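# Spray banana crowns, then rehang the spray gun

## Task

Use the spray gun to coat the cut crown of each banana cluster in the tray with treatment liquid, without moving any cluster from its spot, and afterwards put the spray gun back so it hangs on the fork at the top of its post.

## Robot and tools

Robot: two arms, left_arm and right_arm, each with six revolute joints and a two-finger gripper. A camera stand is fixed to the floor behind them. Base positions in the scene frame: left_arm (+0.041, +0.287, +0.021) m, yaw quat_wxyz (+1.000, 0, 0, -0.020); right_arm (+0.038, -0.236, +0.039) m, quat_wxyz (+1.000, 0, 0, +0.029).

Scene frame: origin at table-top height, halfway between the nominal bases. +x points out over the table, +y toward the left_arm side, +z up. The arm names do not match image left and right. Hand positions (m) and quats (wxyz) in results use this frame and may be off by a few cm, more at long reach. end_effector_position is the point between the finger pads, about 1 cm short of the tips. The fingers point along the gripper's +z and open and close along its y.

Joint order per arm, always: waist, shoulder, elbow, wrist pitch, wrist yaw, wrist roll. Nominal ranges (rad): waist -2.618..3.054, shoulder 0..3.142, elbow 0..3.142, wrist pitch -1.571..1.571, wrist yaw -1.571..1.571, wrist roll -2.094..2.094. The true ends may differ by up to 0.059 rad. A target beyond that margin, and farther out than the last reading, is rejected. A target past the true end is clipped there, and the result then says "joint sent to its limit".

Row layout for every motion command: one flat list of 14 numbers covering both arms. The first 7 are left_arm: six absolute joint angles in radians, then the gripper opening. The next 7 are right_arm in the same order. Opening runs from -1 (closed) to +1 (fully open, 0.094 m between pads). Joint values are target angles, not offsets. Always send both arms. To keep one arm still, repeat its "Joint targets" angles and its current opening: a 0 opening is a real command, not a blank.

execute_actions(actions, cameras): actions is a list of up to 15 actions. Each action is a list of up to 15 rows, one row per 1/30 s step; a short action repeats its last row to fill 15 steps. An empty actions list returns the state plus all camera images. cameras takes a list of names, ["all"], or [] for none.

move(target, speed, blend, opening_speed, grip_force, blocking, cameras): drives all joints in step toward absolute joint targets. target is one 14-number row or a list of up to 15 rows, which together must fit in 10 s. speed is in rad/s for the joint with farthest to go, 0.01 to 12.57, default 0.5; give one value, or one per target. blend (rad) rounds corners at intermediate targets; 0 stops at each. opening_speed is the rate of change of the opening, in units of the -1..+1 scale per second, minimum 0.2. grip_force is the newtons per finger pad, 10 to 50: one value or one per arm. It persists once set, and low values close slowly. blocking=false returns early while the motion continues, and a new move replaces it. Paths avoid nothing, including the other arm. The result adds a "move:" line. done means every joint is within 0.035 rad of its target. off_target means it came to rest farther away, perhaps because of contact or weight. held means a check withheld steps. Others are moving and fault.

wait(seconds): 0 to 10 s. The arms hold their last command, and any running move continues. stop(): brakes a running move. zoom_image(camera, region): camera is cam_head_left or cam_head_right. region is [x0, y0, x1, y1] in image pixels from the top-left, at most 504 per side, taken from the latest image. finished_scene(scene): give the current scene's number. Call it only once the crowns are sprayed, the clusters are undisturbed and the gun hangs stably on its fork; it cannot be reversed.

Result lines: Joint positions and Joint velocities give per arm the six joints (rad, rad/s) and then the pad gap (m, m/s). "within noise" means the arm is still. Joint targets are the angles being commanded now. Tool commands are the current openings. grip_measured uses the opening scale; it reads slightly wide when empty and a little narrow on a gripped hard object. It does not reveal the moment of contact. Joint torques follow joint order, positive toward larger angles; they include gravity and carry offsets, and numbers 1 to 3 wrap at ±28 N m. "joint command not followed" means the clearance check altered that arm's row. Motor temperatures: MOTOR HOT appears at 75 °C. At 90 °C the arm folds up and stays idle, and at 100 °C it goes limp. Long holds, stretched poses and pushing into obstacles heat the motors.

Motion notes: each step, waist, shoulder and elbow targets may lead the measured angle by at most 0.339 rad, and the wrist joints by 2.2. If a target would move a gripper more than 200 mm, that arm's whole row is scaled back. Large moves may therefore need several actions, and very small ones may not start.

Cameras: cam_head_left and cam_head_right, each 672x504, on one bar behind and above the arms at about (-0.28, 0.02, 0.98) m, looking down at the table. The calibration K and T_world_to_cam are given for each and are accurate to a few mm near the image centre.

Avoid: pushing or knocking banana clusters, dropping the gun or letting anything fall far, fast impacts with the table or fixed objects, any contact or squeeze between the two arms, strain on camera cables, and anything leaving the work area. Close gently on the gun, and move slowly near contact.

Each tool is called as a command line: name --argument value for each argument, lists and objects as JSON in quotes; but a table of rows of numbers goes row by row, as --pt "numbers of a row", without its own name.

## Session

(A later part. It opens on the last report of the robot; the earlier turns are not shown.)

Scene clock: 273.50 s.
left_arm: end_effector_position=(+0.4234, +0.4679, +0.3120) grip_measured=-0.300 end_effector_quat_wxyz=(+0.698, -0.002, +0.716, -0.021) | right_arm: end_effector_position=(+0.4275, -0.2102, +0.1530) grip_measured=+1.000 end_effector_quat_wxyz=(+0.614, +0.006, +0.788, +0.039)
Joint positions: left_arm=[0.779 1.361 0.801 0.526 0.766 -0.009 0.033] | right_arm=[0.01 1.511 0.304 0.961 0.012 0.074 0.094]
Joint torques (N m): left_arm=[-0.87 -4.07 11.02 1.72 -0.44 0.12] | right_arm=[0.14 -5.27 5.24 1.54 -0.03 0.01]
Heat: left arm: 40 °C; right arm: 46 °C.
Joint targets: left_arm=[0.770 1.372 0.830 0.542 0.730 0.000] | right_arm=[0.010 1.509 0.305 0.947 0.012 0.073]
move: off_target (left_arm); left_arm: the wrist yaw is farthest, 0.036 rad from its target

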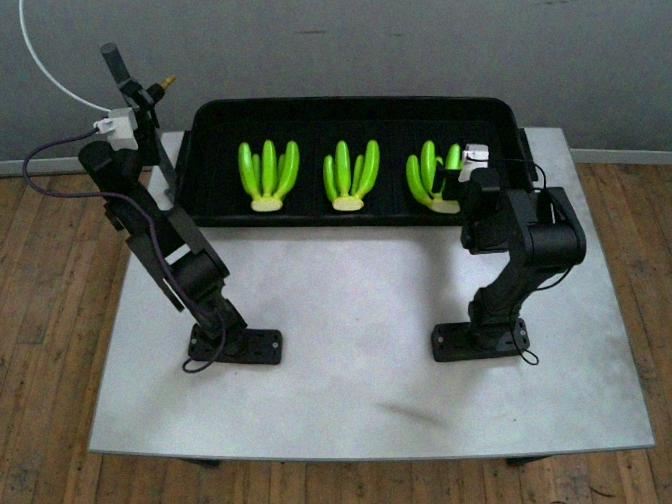

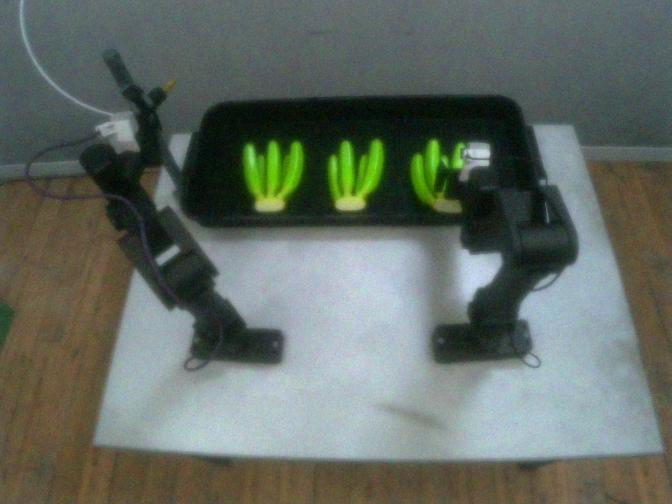

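move --pt "0.77 1.372 0.83 0.542 0.73 0 0.05 0.01 1.509 0.305 0.947 0.012 0.073 1" --pt "0.876 1.254 0.745 0.509 0.836 0 0.05 0.01 1.509 0.305 0.947 0.012 0.073 1" --pt "1.025 1.131 0.671 0.46 0.985 0 1 0.01 1.509 0.305 0.947 0.012 0.073 1" --pt "1.047 1.154 0.734 0.42 1.007 0 1 0.01 1.509 0.305 0.947 0.012 0.073 1" --speed 0.3 --blend '[0,0.05,0,0]' --opening_speed 1.5 --cameras '["all"]'

zoom_image --camera "cam_head_left" --region '[90, 60, 210, 180]'

move --target '[0.793,1.382,0.89,0.492,0.753,0,1,0.01,1.509,0.305,0.947,0.012,0.073,1]' --speed 0.15 --cameras '["all"]'

zoom_image --camera "cam_head_left" --region '[90, 60, 210, 180]'

Scene clock: 318.87 s.
left_arm: end_effector_position=(+0.3442, +0.4811, +0.3268) grip_measured=+0.998 end_effector_quat_wxyz=(+0.704, -0.010, +0.711, -0.007) | right_arm: end_effector_position=(+0.4275, -0.2102, +0.1530) grip_measured=+1.000 end_effector_quat_wxyz=(+0.614, +0.006, +0.788, +0.039)
Joint positions: left_arm=[1.04 1.149 0.705 0.425 0.996 -0.009 0.094] | right_arm=[0.01 1.511 0.304 0.961 0.012 0.074 0.094]
Joint torques (N m): left_arm=[0.77 -2.82 10.99 1.37 0.13 0.11] | right_arm=[0.05 -5.42 5.3 1.51 -0.05 -0.02]
Heat: left arm: 40 °C; right arm: 47 °C.
Joint targets: left_arm=[1.047 1.154 0.734 0.420 1.007 0.000] | right_arm=[0.010 1.509 0.305 0.947 0.012 0.073]
move: done

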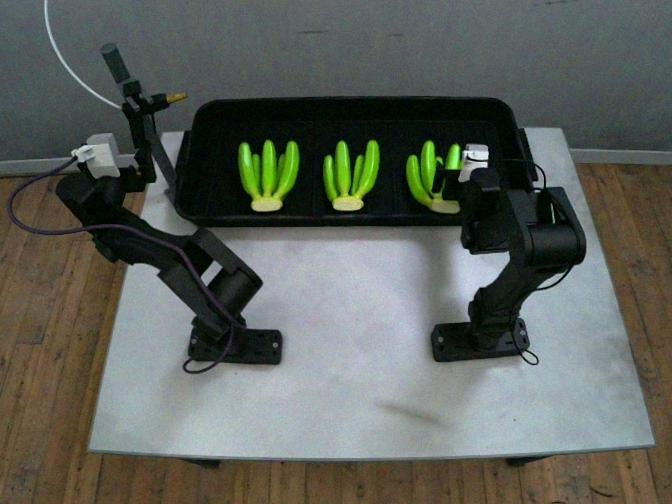

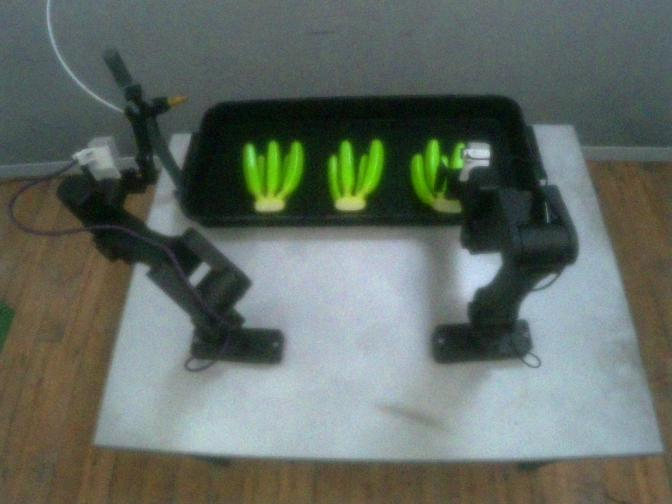

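Scaled by 4.200 from the camera's 672x504 image, which has a finer 960x720 frame.

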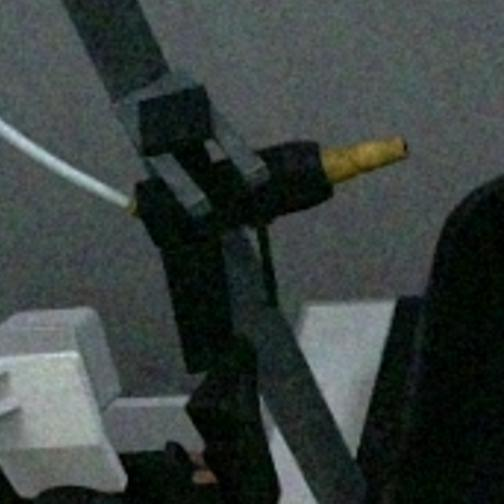

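Scene clock: 321.13 s.
left_arm: end_effector_position=(+0.4242, +0.4788, +0.3236) grip_measured=+0.998 end_effector_quat_wxyz=(+0.697, -0.008, +0.716, -0.016) | right_arm: end_effector_position=(+0.4275, -0.2102, +0.1530) grip_measured=+1.000 end_effector_quat_wxyz=(+0.614, +0.006, +0.788, +0.039)
Joint positions: left_arm=[0.799 1.371 0.859 0.475 0.771 -0.009 0.094] | right_arm=[0.01 1.511 0.304 0.961 0.012 0.074 0.094]
Joint torques (N m): left_arm=[-0.51 -4.31 11.22 1.71 -0.13 0.12] | right_arm=[-0.02 -5.35 5.65 1.56 -0.03 0.01]
Heat: left arm: 40 °C; right arm: 47 °C.
Joint targets: left_arm=[0.793 1.382 0.890 0.492 0.753 0.000] | right_arm=[0.010 1.509 0.305 0.947 0.012 0.073]
move: done

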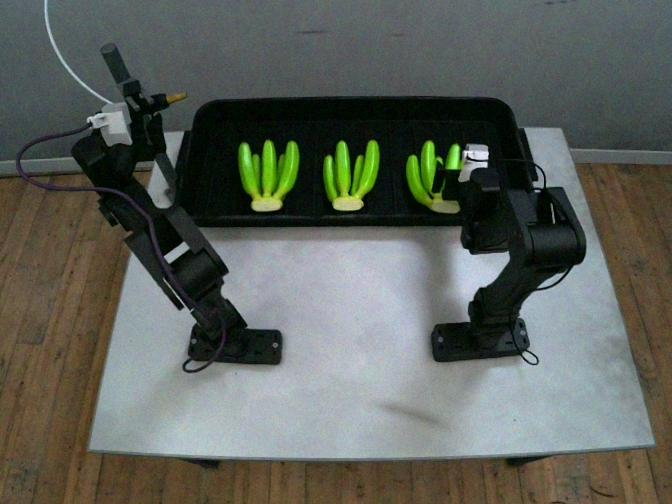

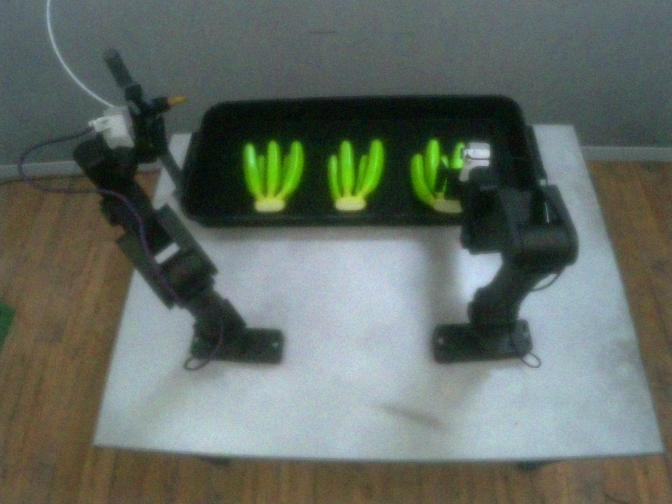

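Scaled by 4.200 from the camera's 672x504 image, which has a finer 960x720 frame.

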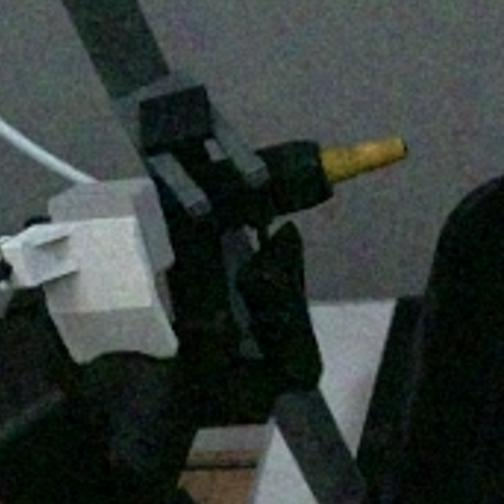

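move --pt "0.818 1.41 0.912 0.498 0.778 0 0.3 0.01 1.509 0.305 0.947 0.012 0.073 1" --pt "0.818 1.41 0.912 0.498 0.778 0 -0.2 0.01 1.509 0.305 0.947 0.012 0.073 1" --opening_speed 0.6 --speed 0.1 --cameras '["all"]'

zoom_image --camera "cam_head_left" --region '[90, 60, 210, 180]'

Scene clock: 331.03 s.
left_arm: end_effector_position=(+0.4261, +0.4682, +0.3274) grip_measured=-0.197 end_effector_quat_wxyz=(+0.702, +0.043, +0.710, -0.033) | right_arm: end_effector_position=(+0.4275, -0.2102, +0.1530) grip_measured=+1.000 end_effector_quat_wxyz=(+0.614, +0.006, +0.788, +0.039)
Joint positions: left_arm=[0.808 1.397 0.88 0.497 0.876 0.029 0.038] | right_arm=[0.01 1.511 0.304 0.961 0.012 0.074 0.094]
Joint torques (N m): left_arm=[0.95 -4.41 11.18 1.49 -1.19 -0.27] | right_arm=[-0.02 -5.3 5.5 1.54 -0.02 0.04]
Heat: left arm: 41 °C; right arm: 47 °C.
Joint targets: left_arm=[0.818 1.410 0.912 0.498 0.778 0.000] | right_arm=[0.010 1.509 0.305 0.947 0.012 0.073]
move: off_target (left_arm); target 2's new numbers were sent with left_arm's wrist yaw 0.067 rad from that target; left_arm: the wrist yaw is farthest, 0.098 rad from its target

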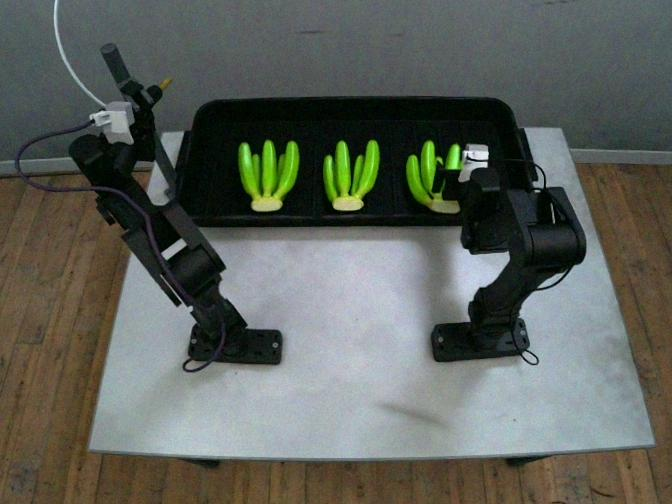

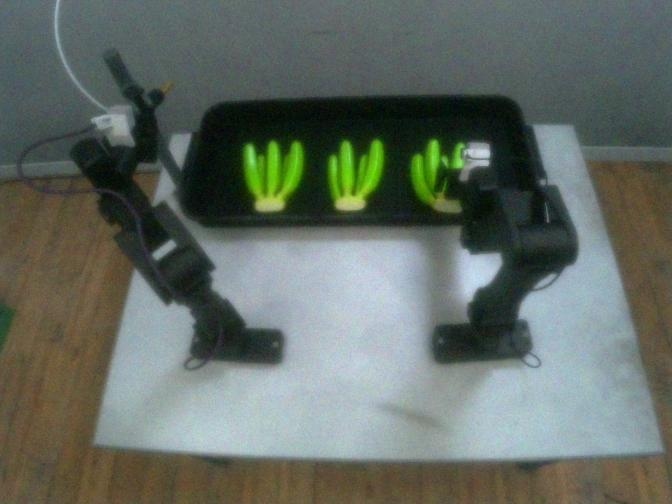

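Scaled by 4.200 from the camera's 672x504 image, which has a finer 960x720 frame.

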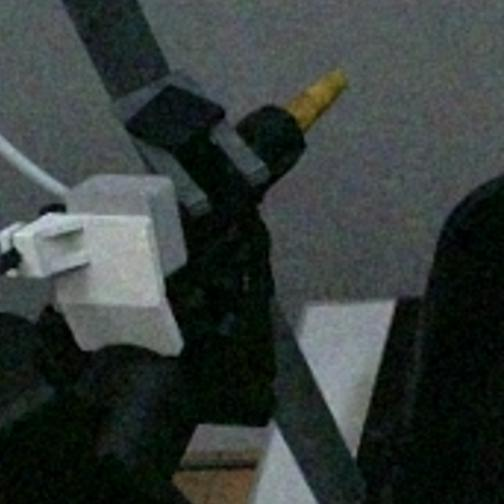

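move --target '[0.808,1.41,0.912,0.498,0.86,0.02,-0.6,0.01,1.509,0.305,0.947,0.012,0.073,1]' --opening_speed 0.4 --cameras '["all"]'

zoom_image --camera "cam_head_left" --region '[90, 40, 230, 180]'

Scene clock: 347.20 s.
left_arm: end_effector_position=(+0.4244, +0.4614, +0.3259) grip_measured=-0.302 end_effector_quat_wxyz=(+0.701, +0.066, +0.709, -0.046) | right_arm: end_effector_position=(+0.4275, -0.2102, +0.1530) grip_measured=+1.000 end_effector_quat_wxyz=(+0.614, +0.006, +0.788, +0.039)
Joint positions: left_arm=[0.815 1.404 0.88 0.502 0.933 0.045 0.033] | right_arm=[0.01 1.511 0.304 0.961 0.012 0.074 0.094]
Joint torques (N m): left_arm=[-0.59 -4.77 11.18 1.38 -0.9 -0.22] | right_arm=[0.14 -5.38 5.3 1.57 -0.08 0.01]
Heat: left arm: 41 °C; right arm: 47 °C.
Joint targets: left_arm=[0.808 1.410 0.912 0.498 0.860 0.020] | right_arm=[0.010 1.509 0.305 0.947 0.012 0.073]
move: off_target (left_arm); left_arm: the wrist yaw is farthest, 0.073 rad from its target

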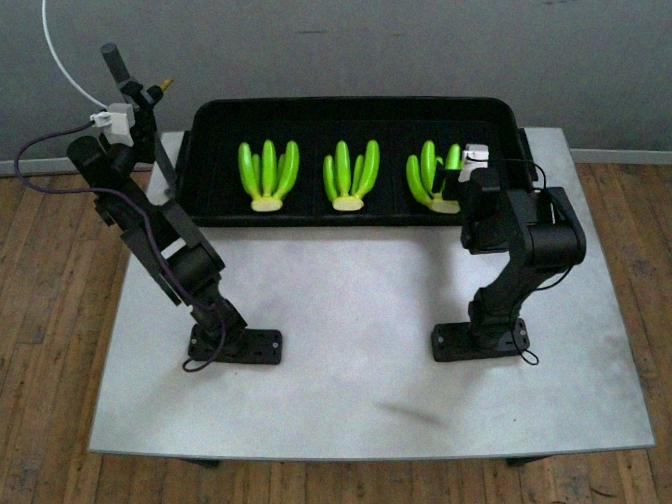

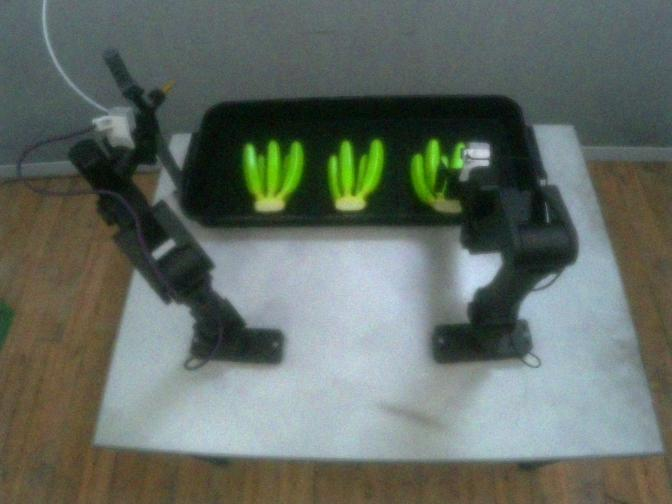

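Scaled by 3.600 from the camera's 672x504 image, which has a finer 960x720 frame.

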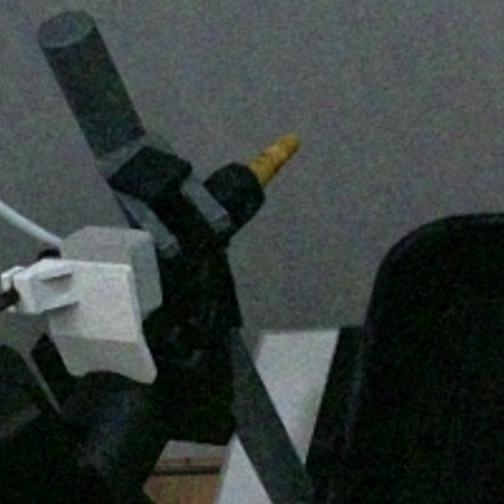

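move --pt "0.943 1.275 0.811 0.464 0.995 0.02 -0.6 0.01 1.509 0.305 0.947 0.012 0.073 1" --pt "1.1125 1.154 0.734 0.42 1.1645 0.02 -0.6 0.01 1.509 0.305 0.947 0.012 0.073 1" --blend '[0.03,0]' --speed 0.15 --cameras '["all"]'

zoom_image --camera "cam_head_left" --region '[70, 40, 230, 200]'

zoom_image --camera "cam_head_right" --region '[70, 40, 230, 200]'

Scene clock: 363.60 s.
left_arm: end_effector_position=(+0.3568, +0.4655, +0.3426) grip_measured=-0.374 end_effector_quat_wxyz=(+0.710, +0.043, +0.701, -0.053) | right_arm: end_effector_position=(+0.4275, -0.2102, +0.1530) grip_measured=+1.000 end_effector_quat_wxyz=(+0.614, +0.006, +0.788, +0.039)
Joint positions: left_arm=[1.012 1.212 0.776 0.467 1.108 -0.04 0.029] | right_arm=[0.01 1.511 0.304 0.961 0.012 0.074 0.094]
Joint torques (N m): left_arm=[10.02 -8.66 4.18 0.92 0.67 0.65] | right_arm=[0.16 -5.33 5.37 1.52 -0.04 0.01]
Heat: left arm: 40 °C; right arm: 47 °C.
Joint targets: left_arm=[1.112 1.154 0.734 0.420 1.165 0.020] | right_arm=[0.010 1.509 0.305 0.947 0.012 0.073]
move: off_target (left_arm); left_arm: the waist is farthest, 0.101 rad from its target

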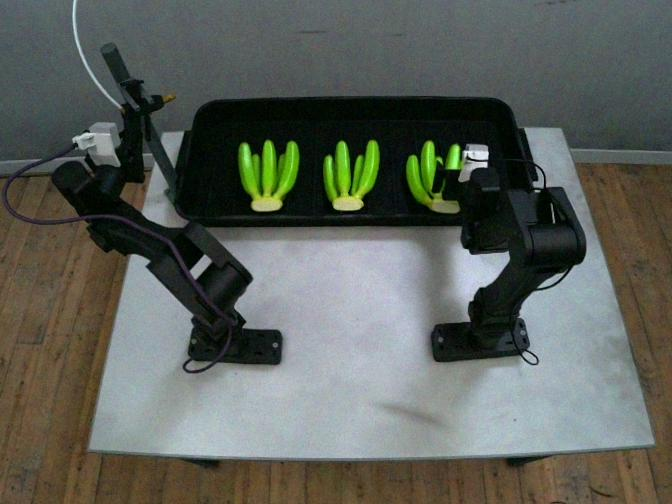

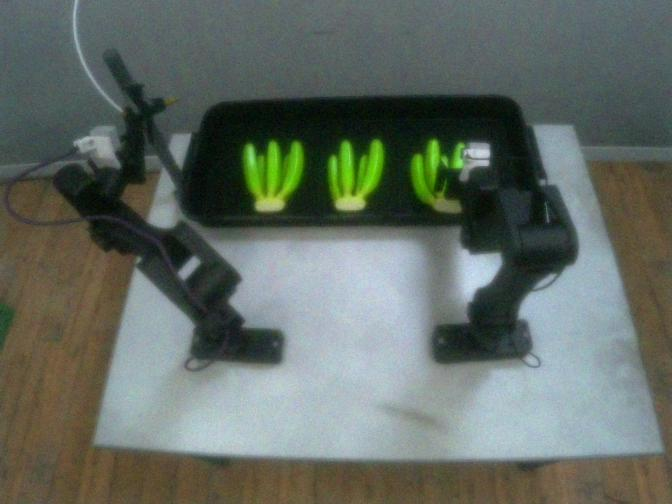

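Scaled by 3.150 from the camera's 672x504 image, which has a finer 960x720 frame.

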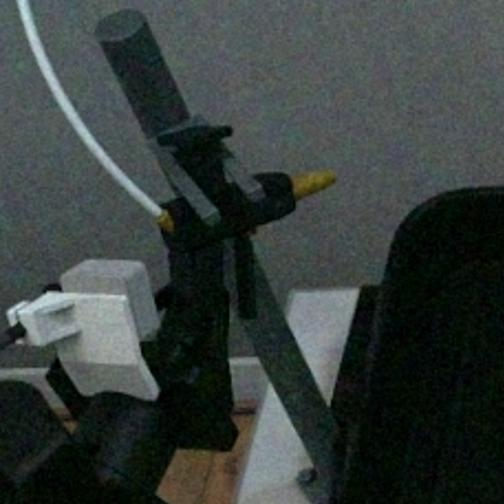

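Scaled by 3.150 from the camera's 672x504 image, which has a finer 960x720 frame.

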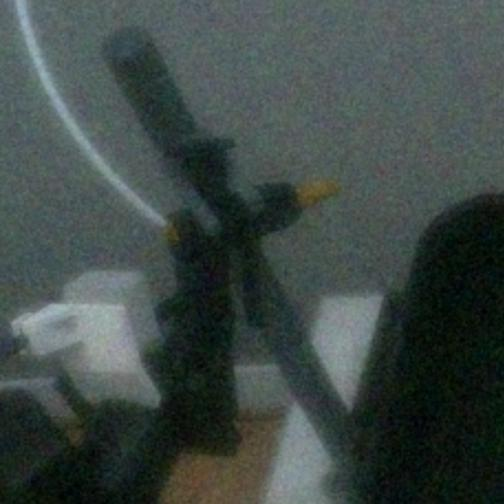

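move --pt "0.943 1.275 0.811 0.464 0.995 0.02 -0.5 0.01 1.509 0.305 0.947 0.012 0.073 1" --pt "0.818 1.40 0.902 0.498 0.83 0 0.1 0.01 1.509 0.305 0.947 0.012 0.073 1" --pt "0.793 1.382 0.89 0.492 0.753 0 1 0.01 1.509 0.305 0.947 0.012 0.073 1" --speed 0.2 --blend '[0.03,0,0]' --opening_speed 1 --cameras '["all"]'

zoom_image --camera "cam_head_left" --region '[90, 60, 210, 180]'

zoom_image --camera "cam_head_right" --region '[90, 60, 210, 180]'

Scene clock: 380.13 s.
left_arm: end_effector_position=(+0.4270, +0.4892, +0.3256) grip_measured=+0.998 end_effector_quat_wxyz=(+0.700, -0.018, +0.714, +0.001) | right_arm: end_effector_position=(+0.4275, -0.2102, +0.1530) grip_measured=+1.000 end_effector_quat_wxyz=(+0.614, +0.006, +0.788, +0.039)
Joint positions: left_arm=[0.8 1.389 0.872 0.491 0.734 -0.007 0.094] | right_arm=[0.01 1.511 0.304 0.961 0.012 0.074 0.094]
Joint torques (N m): left_arm=[-0.66 -5.93 9.83 1.55 0.25 0.1] | right_arm=[-0.01 -5.29 5.5 1.52 -0.02 -0.04]
Heat: left arm: 39 °C; right arm: 47 °C.
Joint targets: left_arm=[0.793 1.382 0.890 0.492 0.753 0.000] | right_arm=[0.010 1.509 0.305 0.947 0.012 0.073]
move: done; target 2's new numbers were sent with left_arm's wrist yaw 0.151 rad from that target

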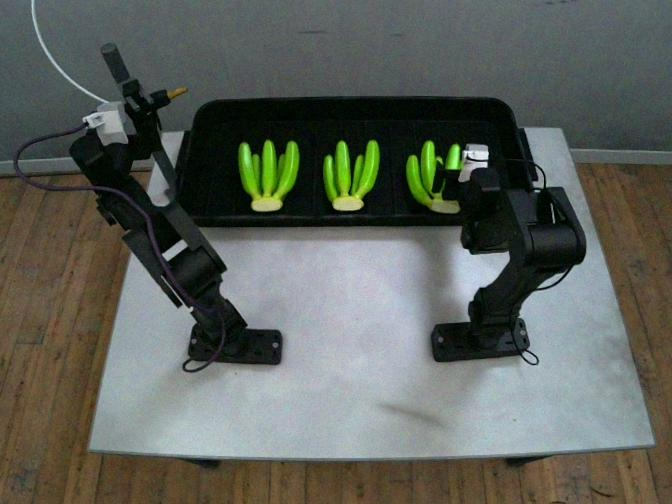

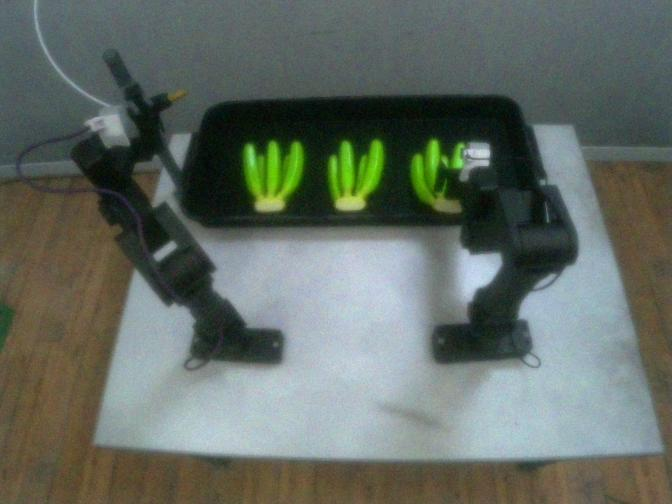

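Scaled by 4.200 from the camera's 672x504 image, which has a finer 960x720 frame.

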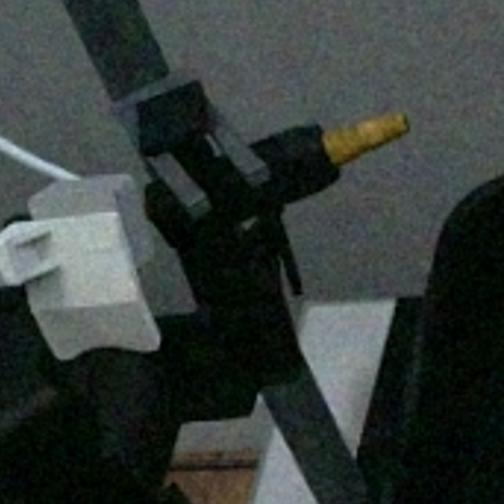

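Scaled by 4.200 from the camera's 672x504 image, which has a finer 960x720 frame.

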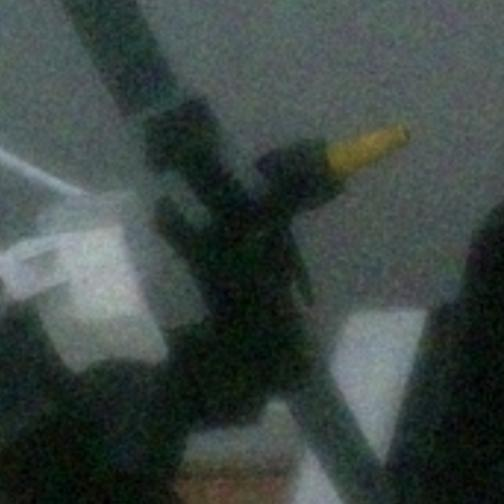

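move --pt "0.793 1.382 0.89 0.492 0.753 0 0.05 0.01 1.509 0.305 0.947 0.012 0.073 1" --pt "0.899 1.268 0.806 0.462 0.859 0 0.05 0.01 1.509 0.305 0.947 0.012 0.073 1" --pt "1.047 1.154 0.734 0.42 1.007 0 1 0.01 1.509 0.305 0.947 0.012 0.073 1" --speed 0.25 --blend '[0,0.05,0]' --opening_speed 1.5

move --pt "0.899 1.268 0.806 0.462 0.859 0 1 0.01 1.509 0.305 0.947 0.012 0.073 1" --pt "0.748 1.44 0.937 0.503 0.708 0 1 0.01 1.509 0.305 0.947 0.012 0.073 1" --speed 0.2 --blend '[0.05,0]' --cameras '["all"]'

zoom_image --camera "cam_head_left" --region '[90, 60, 210, 180]'

Scene clock: 403.03 s.
left_arm: end_effector_position=(+0.3477, +0.4873, +0.3383) grip_measured=+0.998 end_effector_quat_wxyz=(+0.708, -0.003, +0.707, +0.000) | right_arm: end_effector_position=(+0.4275, -0.2102, +0.1530) grip_measured=+1.000 end_effector_quat_wxyz=(+0.614, +0.006, +0.788, +0.039)
Joint positions: left_arm=[1.041 1.173 0.751 0.425 0.997 -0.007 0.094] | right_arm=[0.01 1.511 0.304 0.961 0.012 0.074 0.094]
Joint torques (N m): left_arm=[0.61 -5.05 6.57 1.38 0.12 0.09] | right_arm=[-0.09 -5.23 5.27 1.56 -0.02 0.03]
Heat: left arm: 41 °C; right arm: 47 °C.
Joint targets: left_arm=[1.047 1.154 0.734 0.420 1.007 0.000] | right_arm=[0.010 1.509 0.305 0.947 0.012 0.073]
move: done

Scene clock: 405.10 s.
left_arm: end_effector_position=(+0.4417, +0.4803, +0.3231) grip_measured=+0.998 end_effector_quat_wxyz=(+0.697, -0.009, +0.717, -0.016) | right_arm: end_effector_position=(+0.4275, -0.2102, +0.1530) grip_measured=+1.000 end_effector_quat_wxyz=(+0.614, +0.006, +0.788, +0.039)
Joint positions: left_arm=[0.761 1.426 0.904 0.483 0.732 -0.009 0.094] | right_arm=[0.01 1.511 0.304 0.961 0.012 0.074 0.094]
Joint torques (N m): left_arm=[-1.28 -4.55 11.37 1.74 -0.25 0.13] | right_arm=[-0.12 -5.35 5.37 1.51 0 0.03]
Heat: left arm: 41 °C; right arm: 47 °C.
Joint targets: left_arm=[0.748 1.440 0.937 0.503 0.708 0.000] | right_arm=[0.010 1.509 0.305 0.947 0.012 0.073]
move: done

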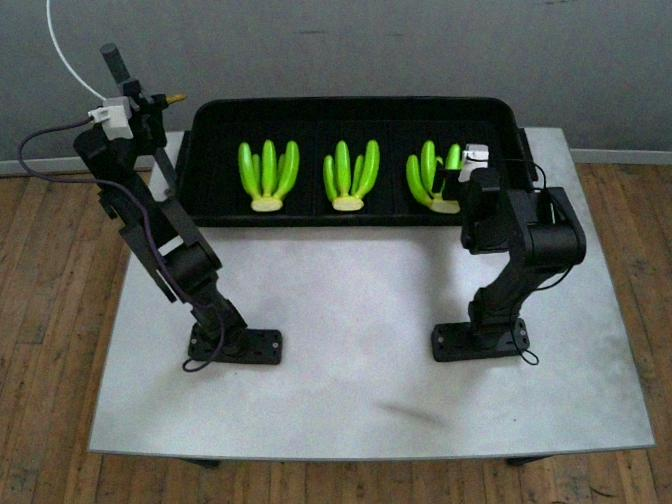

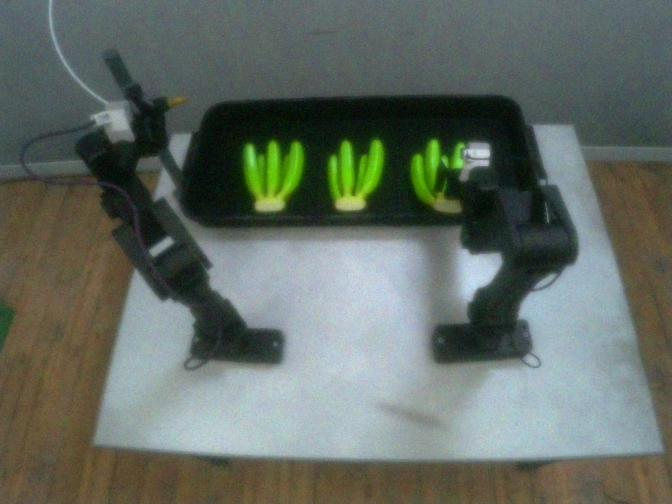

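Scaled by 4.200 from the camera's 672x504 image, which has a finer 960x720 frame.

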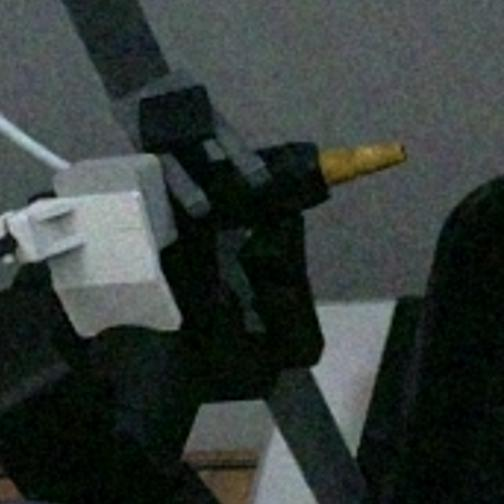

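move --target '[0.748,1.44,0.937,0.503,0.708,0,-0.6,0.01,1.509,0.305,0.947,0.012,0.073,1]' --opening_speed 0.5 --cameras '["all"]'

zoom_image --camera "cam_head_left" --region '[90, 60, 210, 180]'

Scene clock: 415.70 s.
left_arm: end_effector_position=(+0.4414, +0.4731, +0.3239) grip_measured=+0.167 end_effector_quat_wxyz=(+0.697, -0.004, +0.716, -0.041) | right_arm: end_effector_position=(+0.4275, -0.2102, +0.1530) grip_measured=+1.000 end_effector_quat_wxyz=(+0.614, +0.006, +0.788, +0.039)
Joint positions: left_arm=[0.762 1.427 0.905 0.487 0.775 -0.039 0.055] | right_arm=[0.01 1.511 0.304 0.961 0.012 0.074 0.094]
Joint torques (N m): left_arm=[-1.35 -4.64 11.25 1.67 -0.79 0.43] | right_arm=[0.05 -5.26 5.53 1.53 -0.06 -0.01]
Heat: left arm: 40 °C; right arm: 47 °C.
Joint targets: left_arm=[0.748 1.440 0.937 0.503 0.708 0.000] | right_arm=[0.010 1.509 0.305 0.947 0.012 0.073]
move: off_target (left_arm); left_arm: the wrist yaw is farthest, 0.067 rad from its target

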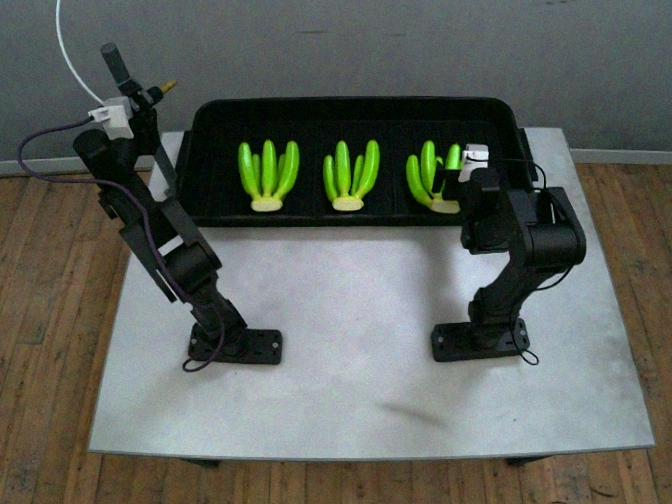

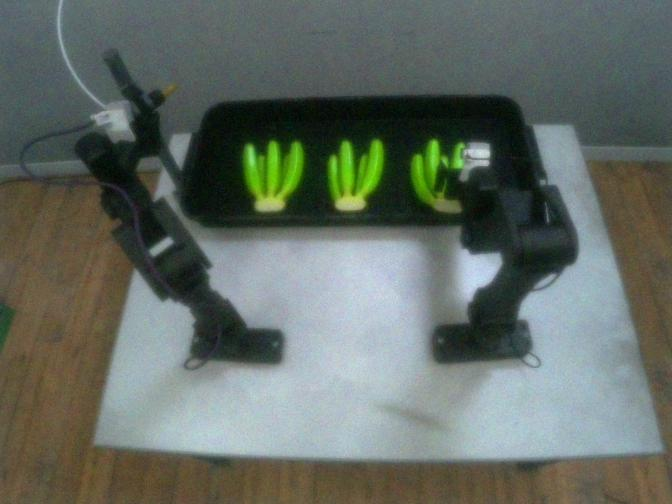

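Scaled by 4.200 from the camera's 672x504 image, which has a finer 960x720 frame.

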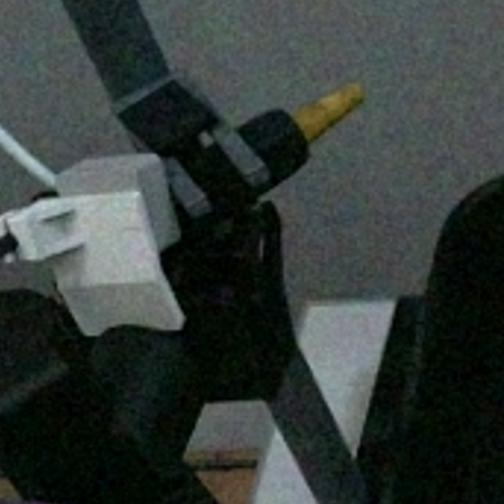

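move --target '[0.748,1.416,1.044,0.372,0.758,0,-0.6,0.01,1.509,0.305,0.947,0.012,0.073,1]' --speed 0.12 --cameras '["all"]'

zoom_image --camera "cam_head_left" --region '[80, 40, 210, 170]'

Scene clock: 440.80 s.
left_arm: end_effector_position=(+0.4376, +0.4610, +0.3267) grip_measured=-0.025 end_effector_quat_wxyz=(+0.674, +0.022, +0.733, -0.086) | right_arm: end_effector_position=(+0.4275, -0.2102, +0.1530) grip_measured=+1.000 end_effector_quat_wxyz=(+0.614, +0.006, +0.788, +0.039)
Joint positions: left_arm=[0.781 1.424 0.976 0.327 0.894 -0.002 0.046] | right_arm=[0.01 1.511 0.304 0.961 0.012 0.074 0.094]
Joint torques (N m): left_arm=[-3.32 -6.34 15.01 1.94 -1.58 0.04] | right_arm=[0.16 -5.34 5.38 1.5 -0.07 0.02]
Heat: left arm: 41 °C; right arm: 47 °C.
Joint targets: left_arm=[0.748 1.416 1.044 0.372 0.758 0.000] | right_arm=[0.010 1.509 0.305 0.947 0.012 0.073]
move: off_target (left_arm); left_arm: the wrist yaw is farthest, 0.136 rad from its target

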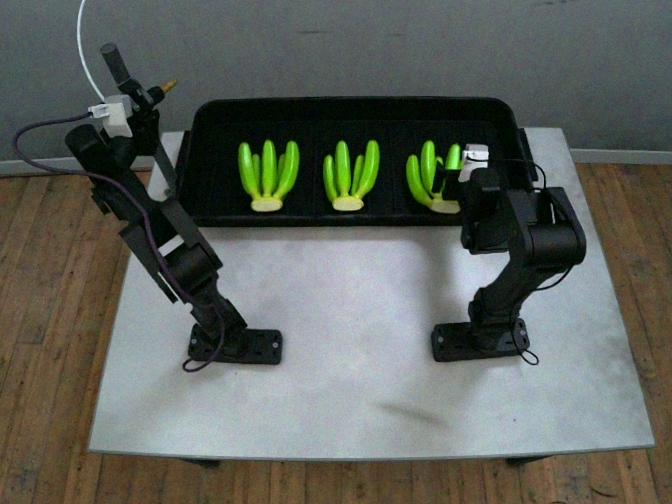

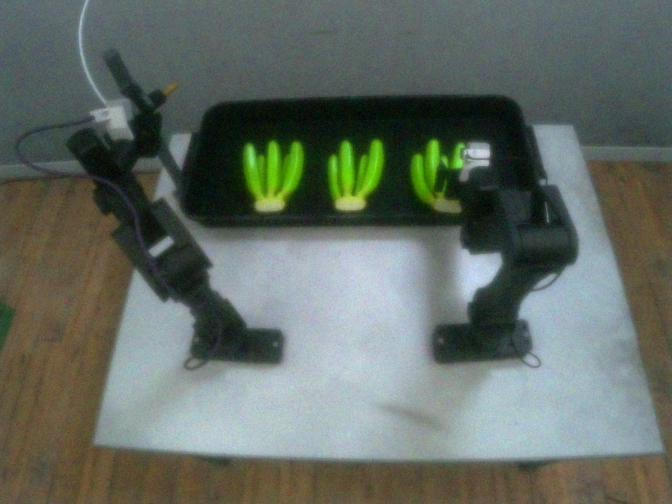

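Scaled by 3.877 from the camera's 672x504 image, which has a finer 960x720 frame.

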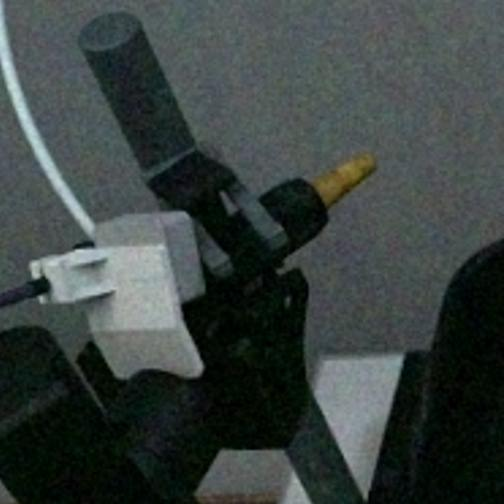

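move --pt "0.748 1.44 0.937 0.503 0.758 0 -0.6 0.01 1.509 0.305 0.947 0.012 0.073 1" --pt "0.748 1.44 0.937 0.503 0.715 0 1 0.01 1.509 0.305 0.947 0.012 0.073 1" --pt "0.748 1.44 0.937 0.503 0.715 0.3 1 0.01 1.509 0.305 0.947 0.012 0.073 1" --speed 0.2 --opening_speed 1.5 --cameras '["all"]'

zoom_image --camera "cam_head_left" --region '[90, 60, 210, 180]'

Scene clock: 464.93 s.
left_arm: end_effector_position=(+0.4411, +0.4973, +0.3428) grip_measured=+0.999 end_effector_quat_wxyz=(+0.706, +0.057, +0.698, +0.105) | right_arm: end_effector_position=(+0.4275, -0.2102, +0.1530) grip_measured=+1.000 end_effector_quat_wxyz=(+0.614, +0.006, +0.788, +0.039)
Joint positions: left_arm=[0.77 1.427 0.932 0.521 0.666 0.214 0.094] | right_arm=[0.01 1.511 0.304 0.961 0.012 0.074 0.094]
Joint torques (N m): left_arm=[-2.21 -4.74 8.76 1.36 0.63 0.88] | right_arm=[-0.13 -5.3 5.5 1.49 -0.02 0.01]
Motor temperatures (°C): left_arm=[28 33 39 42 28 26 28] | right_arm=[27 30 37 47 29 24 29]
Heat: left arm: 42 °C; right arm: 47 °C.
Joint targets: left_arm=[0.748 1.440 0.937 0.503 0.715 0.300] | right_arm=[0.010 1.509 0.305 0.947 0.012 0.073]
move: off_target (left_arm); target 2's new numbers were sent with left_arm's wrist yaw 0.171 rad from that target; left_arm: the wrist roll is farthest, 0.086 rad from its target

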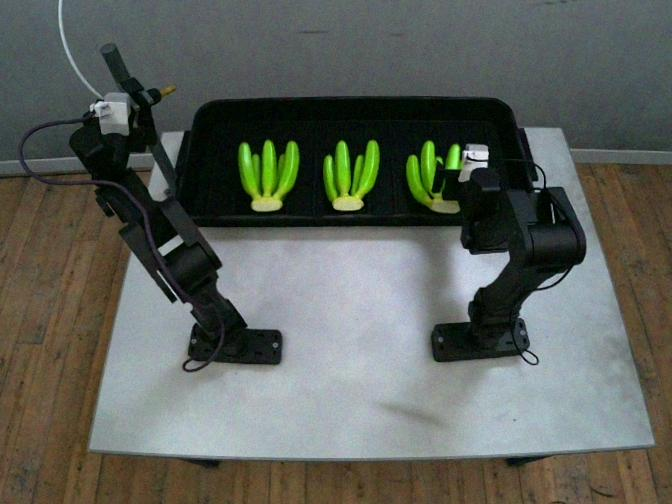

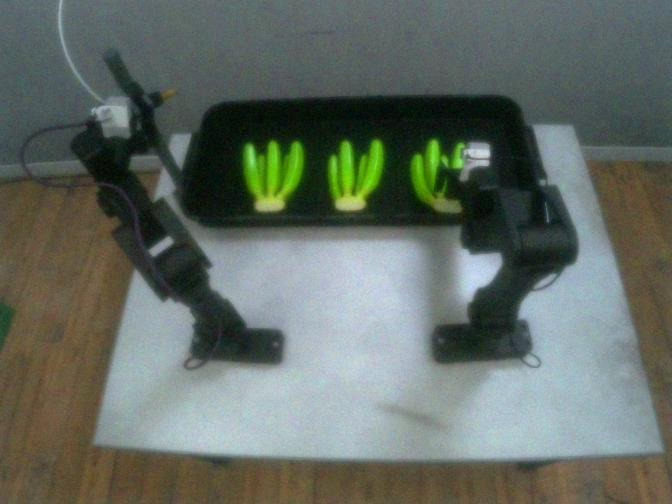

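Scaled by 4.200 from the camera's 672x504 image, which has a finer 960x720 frame.

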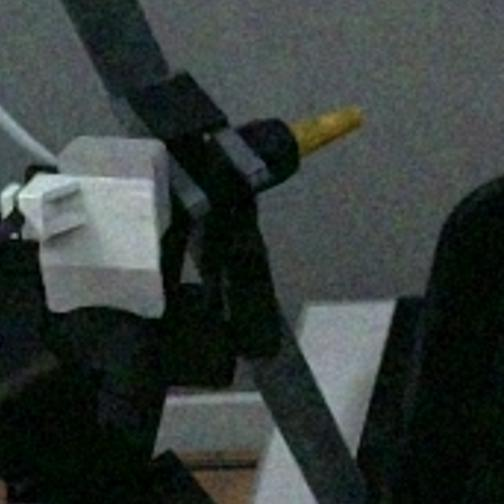

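move --pt "0.745 1.453 0.896 0.557 0.69 0 1 0.01 1.509 0.305 0.947 0.012 0.073 1" --pt "0.896 1.28 0.762 0.518 0.856 0 1 0.01 1.509 0.305 0.947 0.012 0.073 1" --pt "1.044 1.162 0.689 0.473 1.004 0.0 1 0.01 1.509 0.305 0.947 0.012 0.073 1" --pt "1.044 1.162 0.689 0.473 1.004 0.2 1 0.01 1.509 0.305 0.947 0.012 0.073 1" --speed 0.3 --blend '[0,0.05,0,0]' --cameras '["all"]'

zoom_image --camera "cam_head_left" --region '[90, 60, 210, 180]'

move --pt "0.896 1.28 0.762 0.518 0.856 0.2 1 0.01 1.509 0.305 0.947 0.012 0.073 1" --pt "0.745 1.453 0.896 0.557 0.705 0.2 1 0.01 1.509 0.305 0.947 0.012 0.073 1" --speed 0.2 --blend '[0.05,0]' --cameras '["all"]'

zoom_image --camera "cam_head_left" --region '[90, 60, 210, 180]'

Scene clock: 485.67 s.
left_arm: end_effector_position=(+0.3478, +0.4861, +0.3262) grip_measured=+0.999 end_effector_quat_wxyz=(+0.704, +0.065, +0.703, +0.068) | right_arm: end_effector_position=(+0.4275, -0.2102, +0.1530) grip_measured=+1.000 end_effector_quat_wxyz=(+0.614, +0.006, +0.788, +0.039)
Joint positions: left_arm=[1.038 1.18 0.706 0.477 0.994 0.185 0.094] | right_arm=[0.01 1.511 0.304 0.961 0.012 0.074 0.094]
Joint torques (N m): left_arm=[0.62 -4.96 6.6 1.38 0.14 0.14] | right_arm=[-0.01 -5.33 5.37 1.54 -0.03 0.01]
Heat: left arm: 41 °C; right arm: 47 °C.
Joint targets: left_arm=[1.044 1.162 0.689 0.473 1.004 0.200] | right_arm=[0.010 1.509 0.305 0.947 0.012 0.073]
move: done

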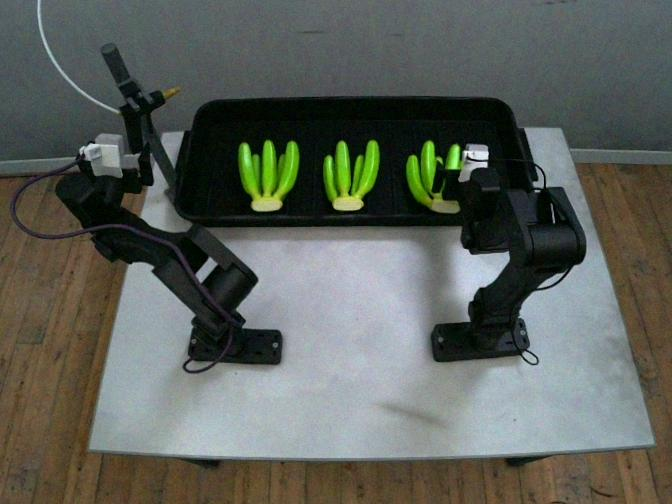

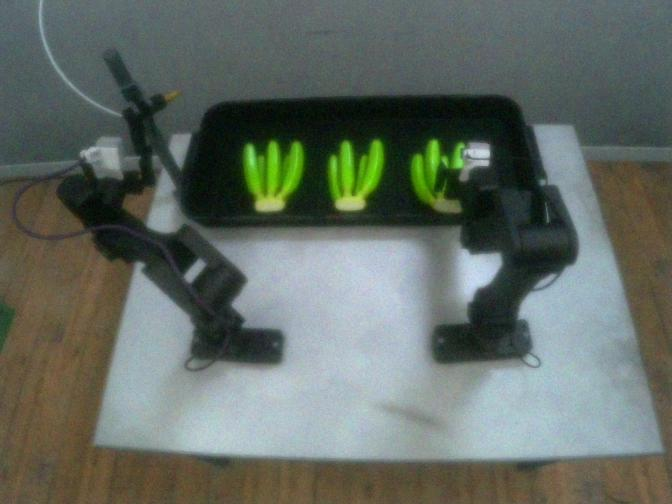

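Scaled by 4.200 from the camera's 672x504 image, which has a finer 960x720 frame.

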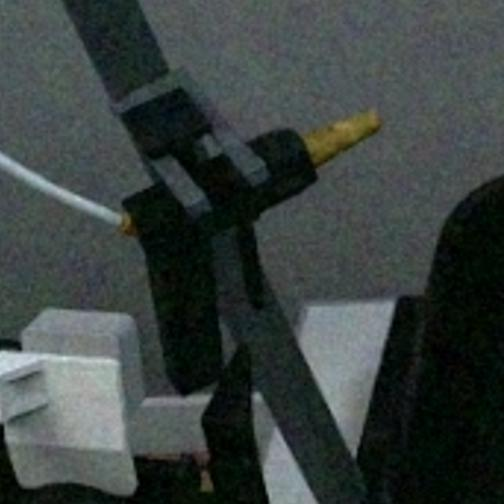

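Scene clock: 487.77 s.
left_arm: end_effector_position=(+0.4424, +0.4800, +0.3009) grip_measured=+0.999 end_effector_quat_wxyz=(+0.687, +0.055, +0.723, +0.049) | right_arm: end_effector_position=(+0.4275, -0.2102, +0.1530) grip_measured=+1.000 end_effector_quat_wxyz=(+0.614, +0.006, +0.788, +0.039)
Joint positions: left_arm=[0.755 1.447 0.855 0.522 0.72 0.191 0.094] | right_arm=[0.01 1.511 0.304 0.961 0.012 0.074 0.094]
Joint torques (N m): left_arm=[-0.99 -5.19 12.15 1.91 -0.11 0.09] | right_arm=[-0.12 -5.46 5.31 1.55 -0.01 -0.02]
Heat: left arm: 41 °C; right arm: 47 °C.
Joint targets: left_arm=[0.745 1.453 0.896 0.557 0.705 0.200] | right_arm=[0.010 1.509 0.305 0.947 0.012 0.073]
move: off_target (left_arm); left_arm: the elbow is farthest, 0.041 rad from its target

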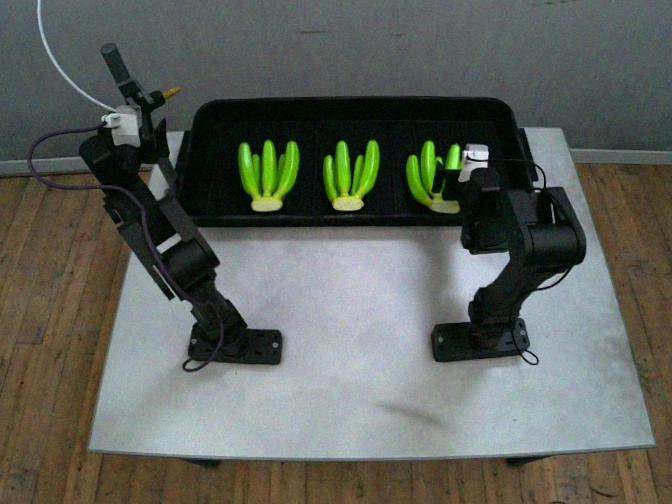

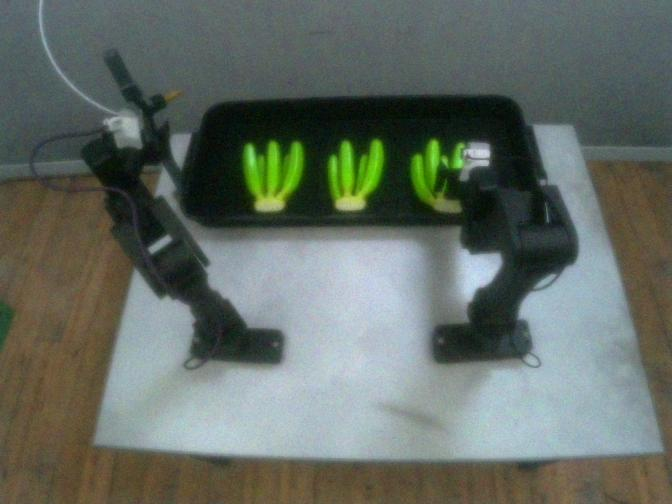

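Scaled by 4.200 from the camera's 672x504 image, which has a finer 960x720 frame.

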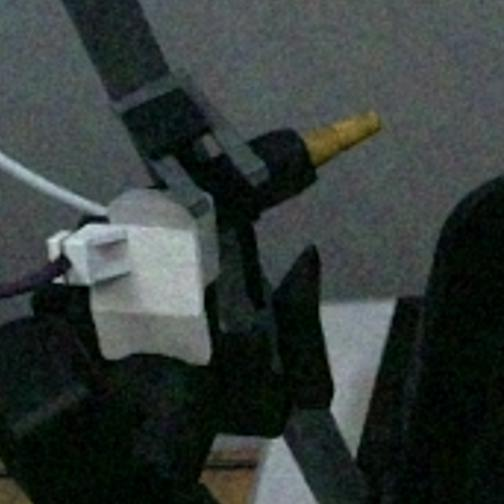

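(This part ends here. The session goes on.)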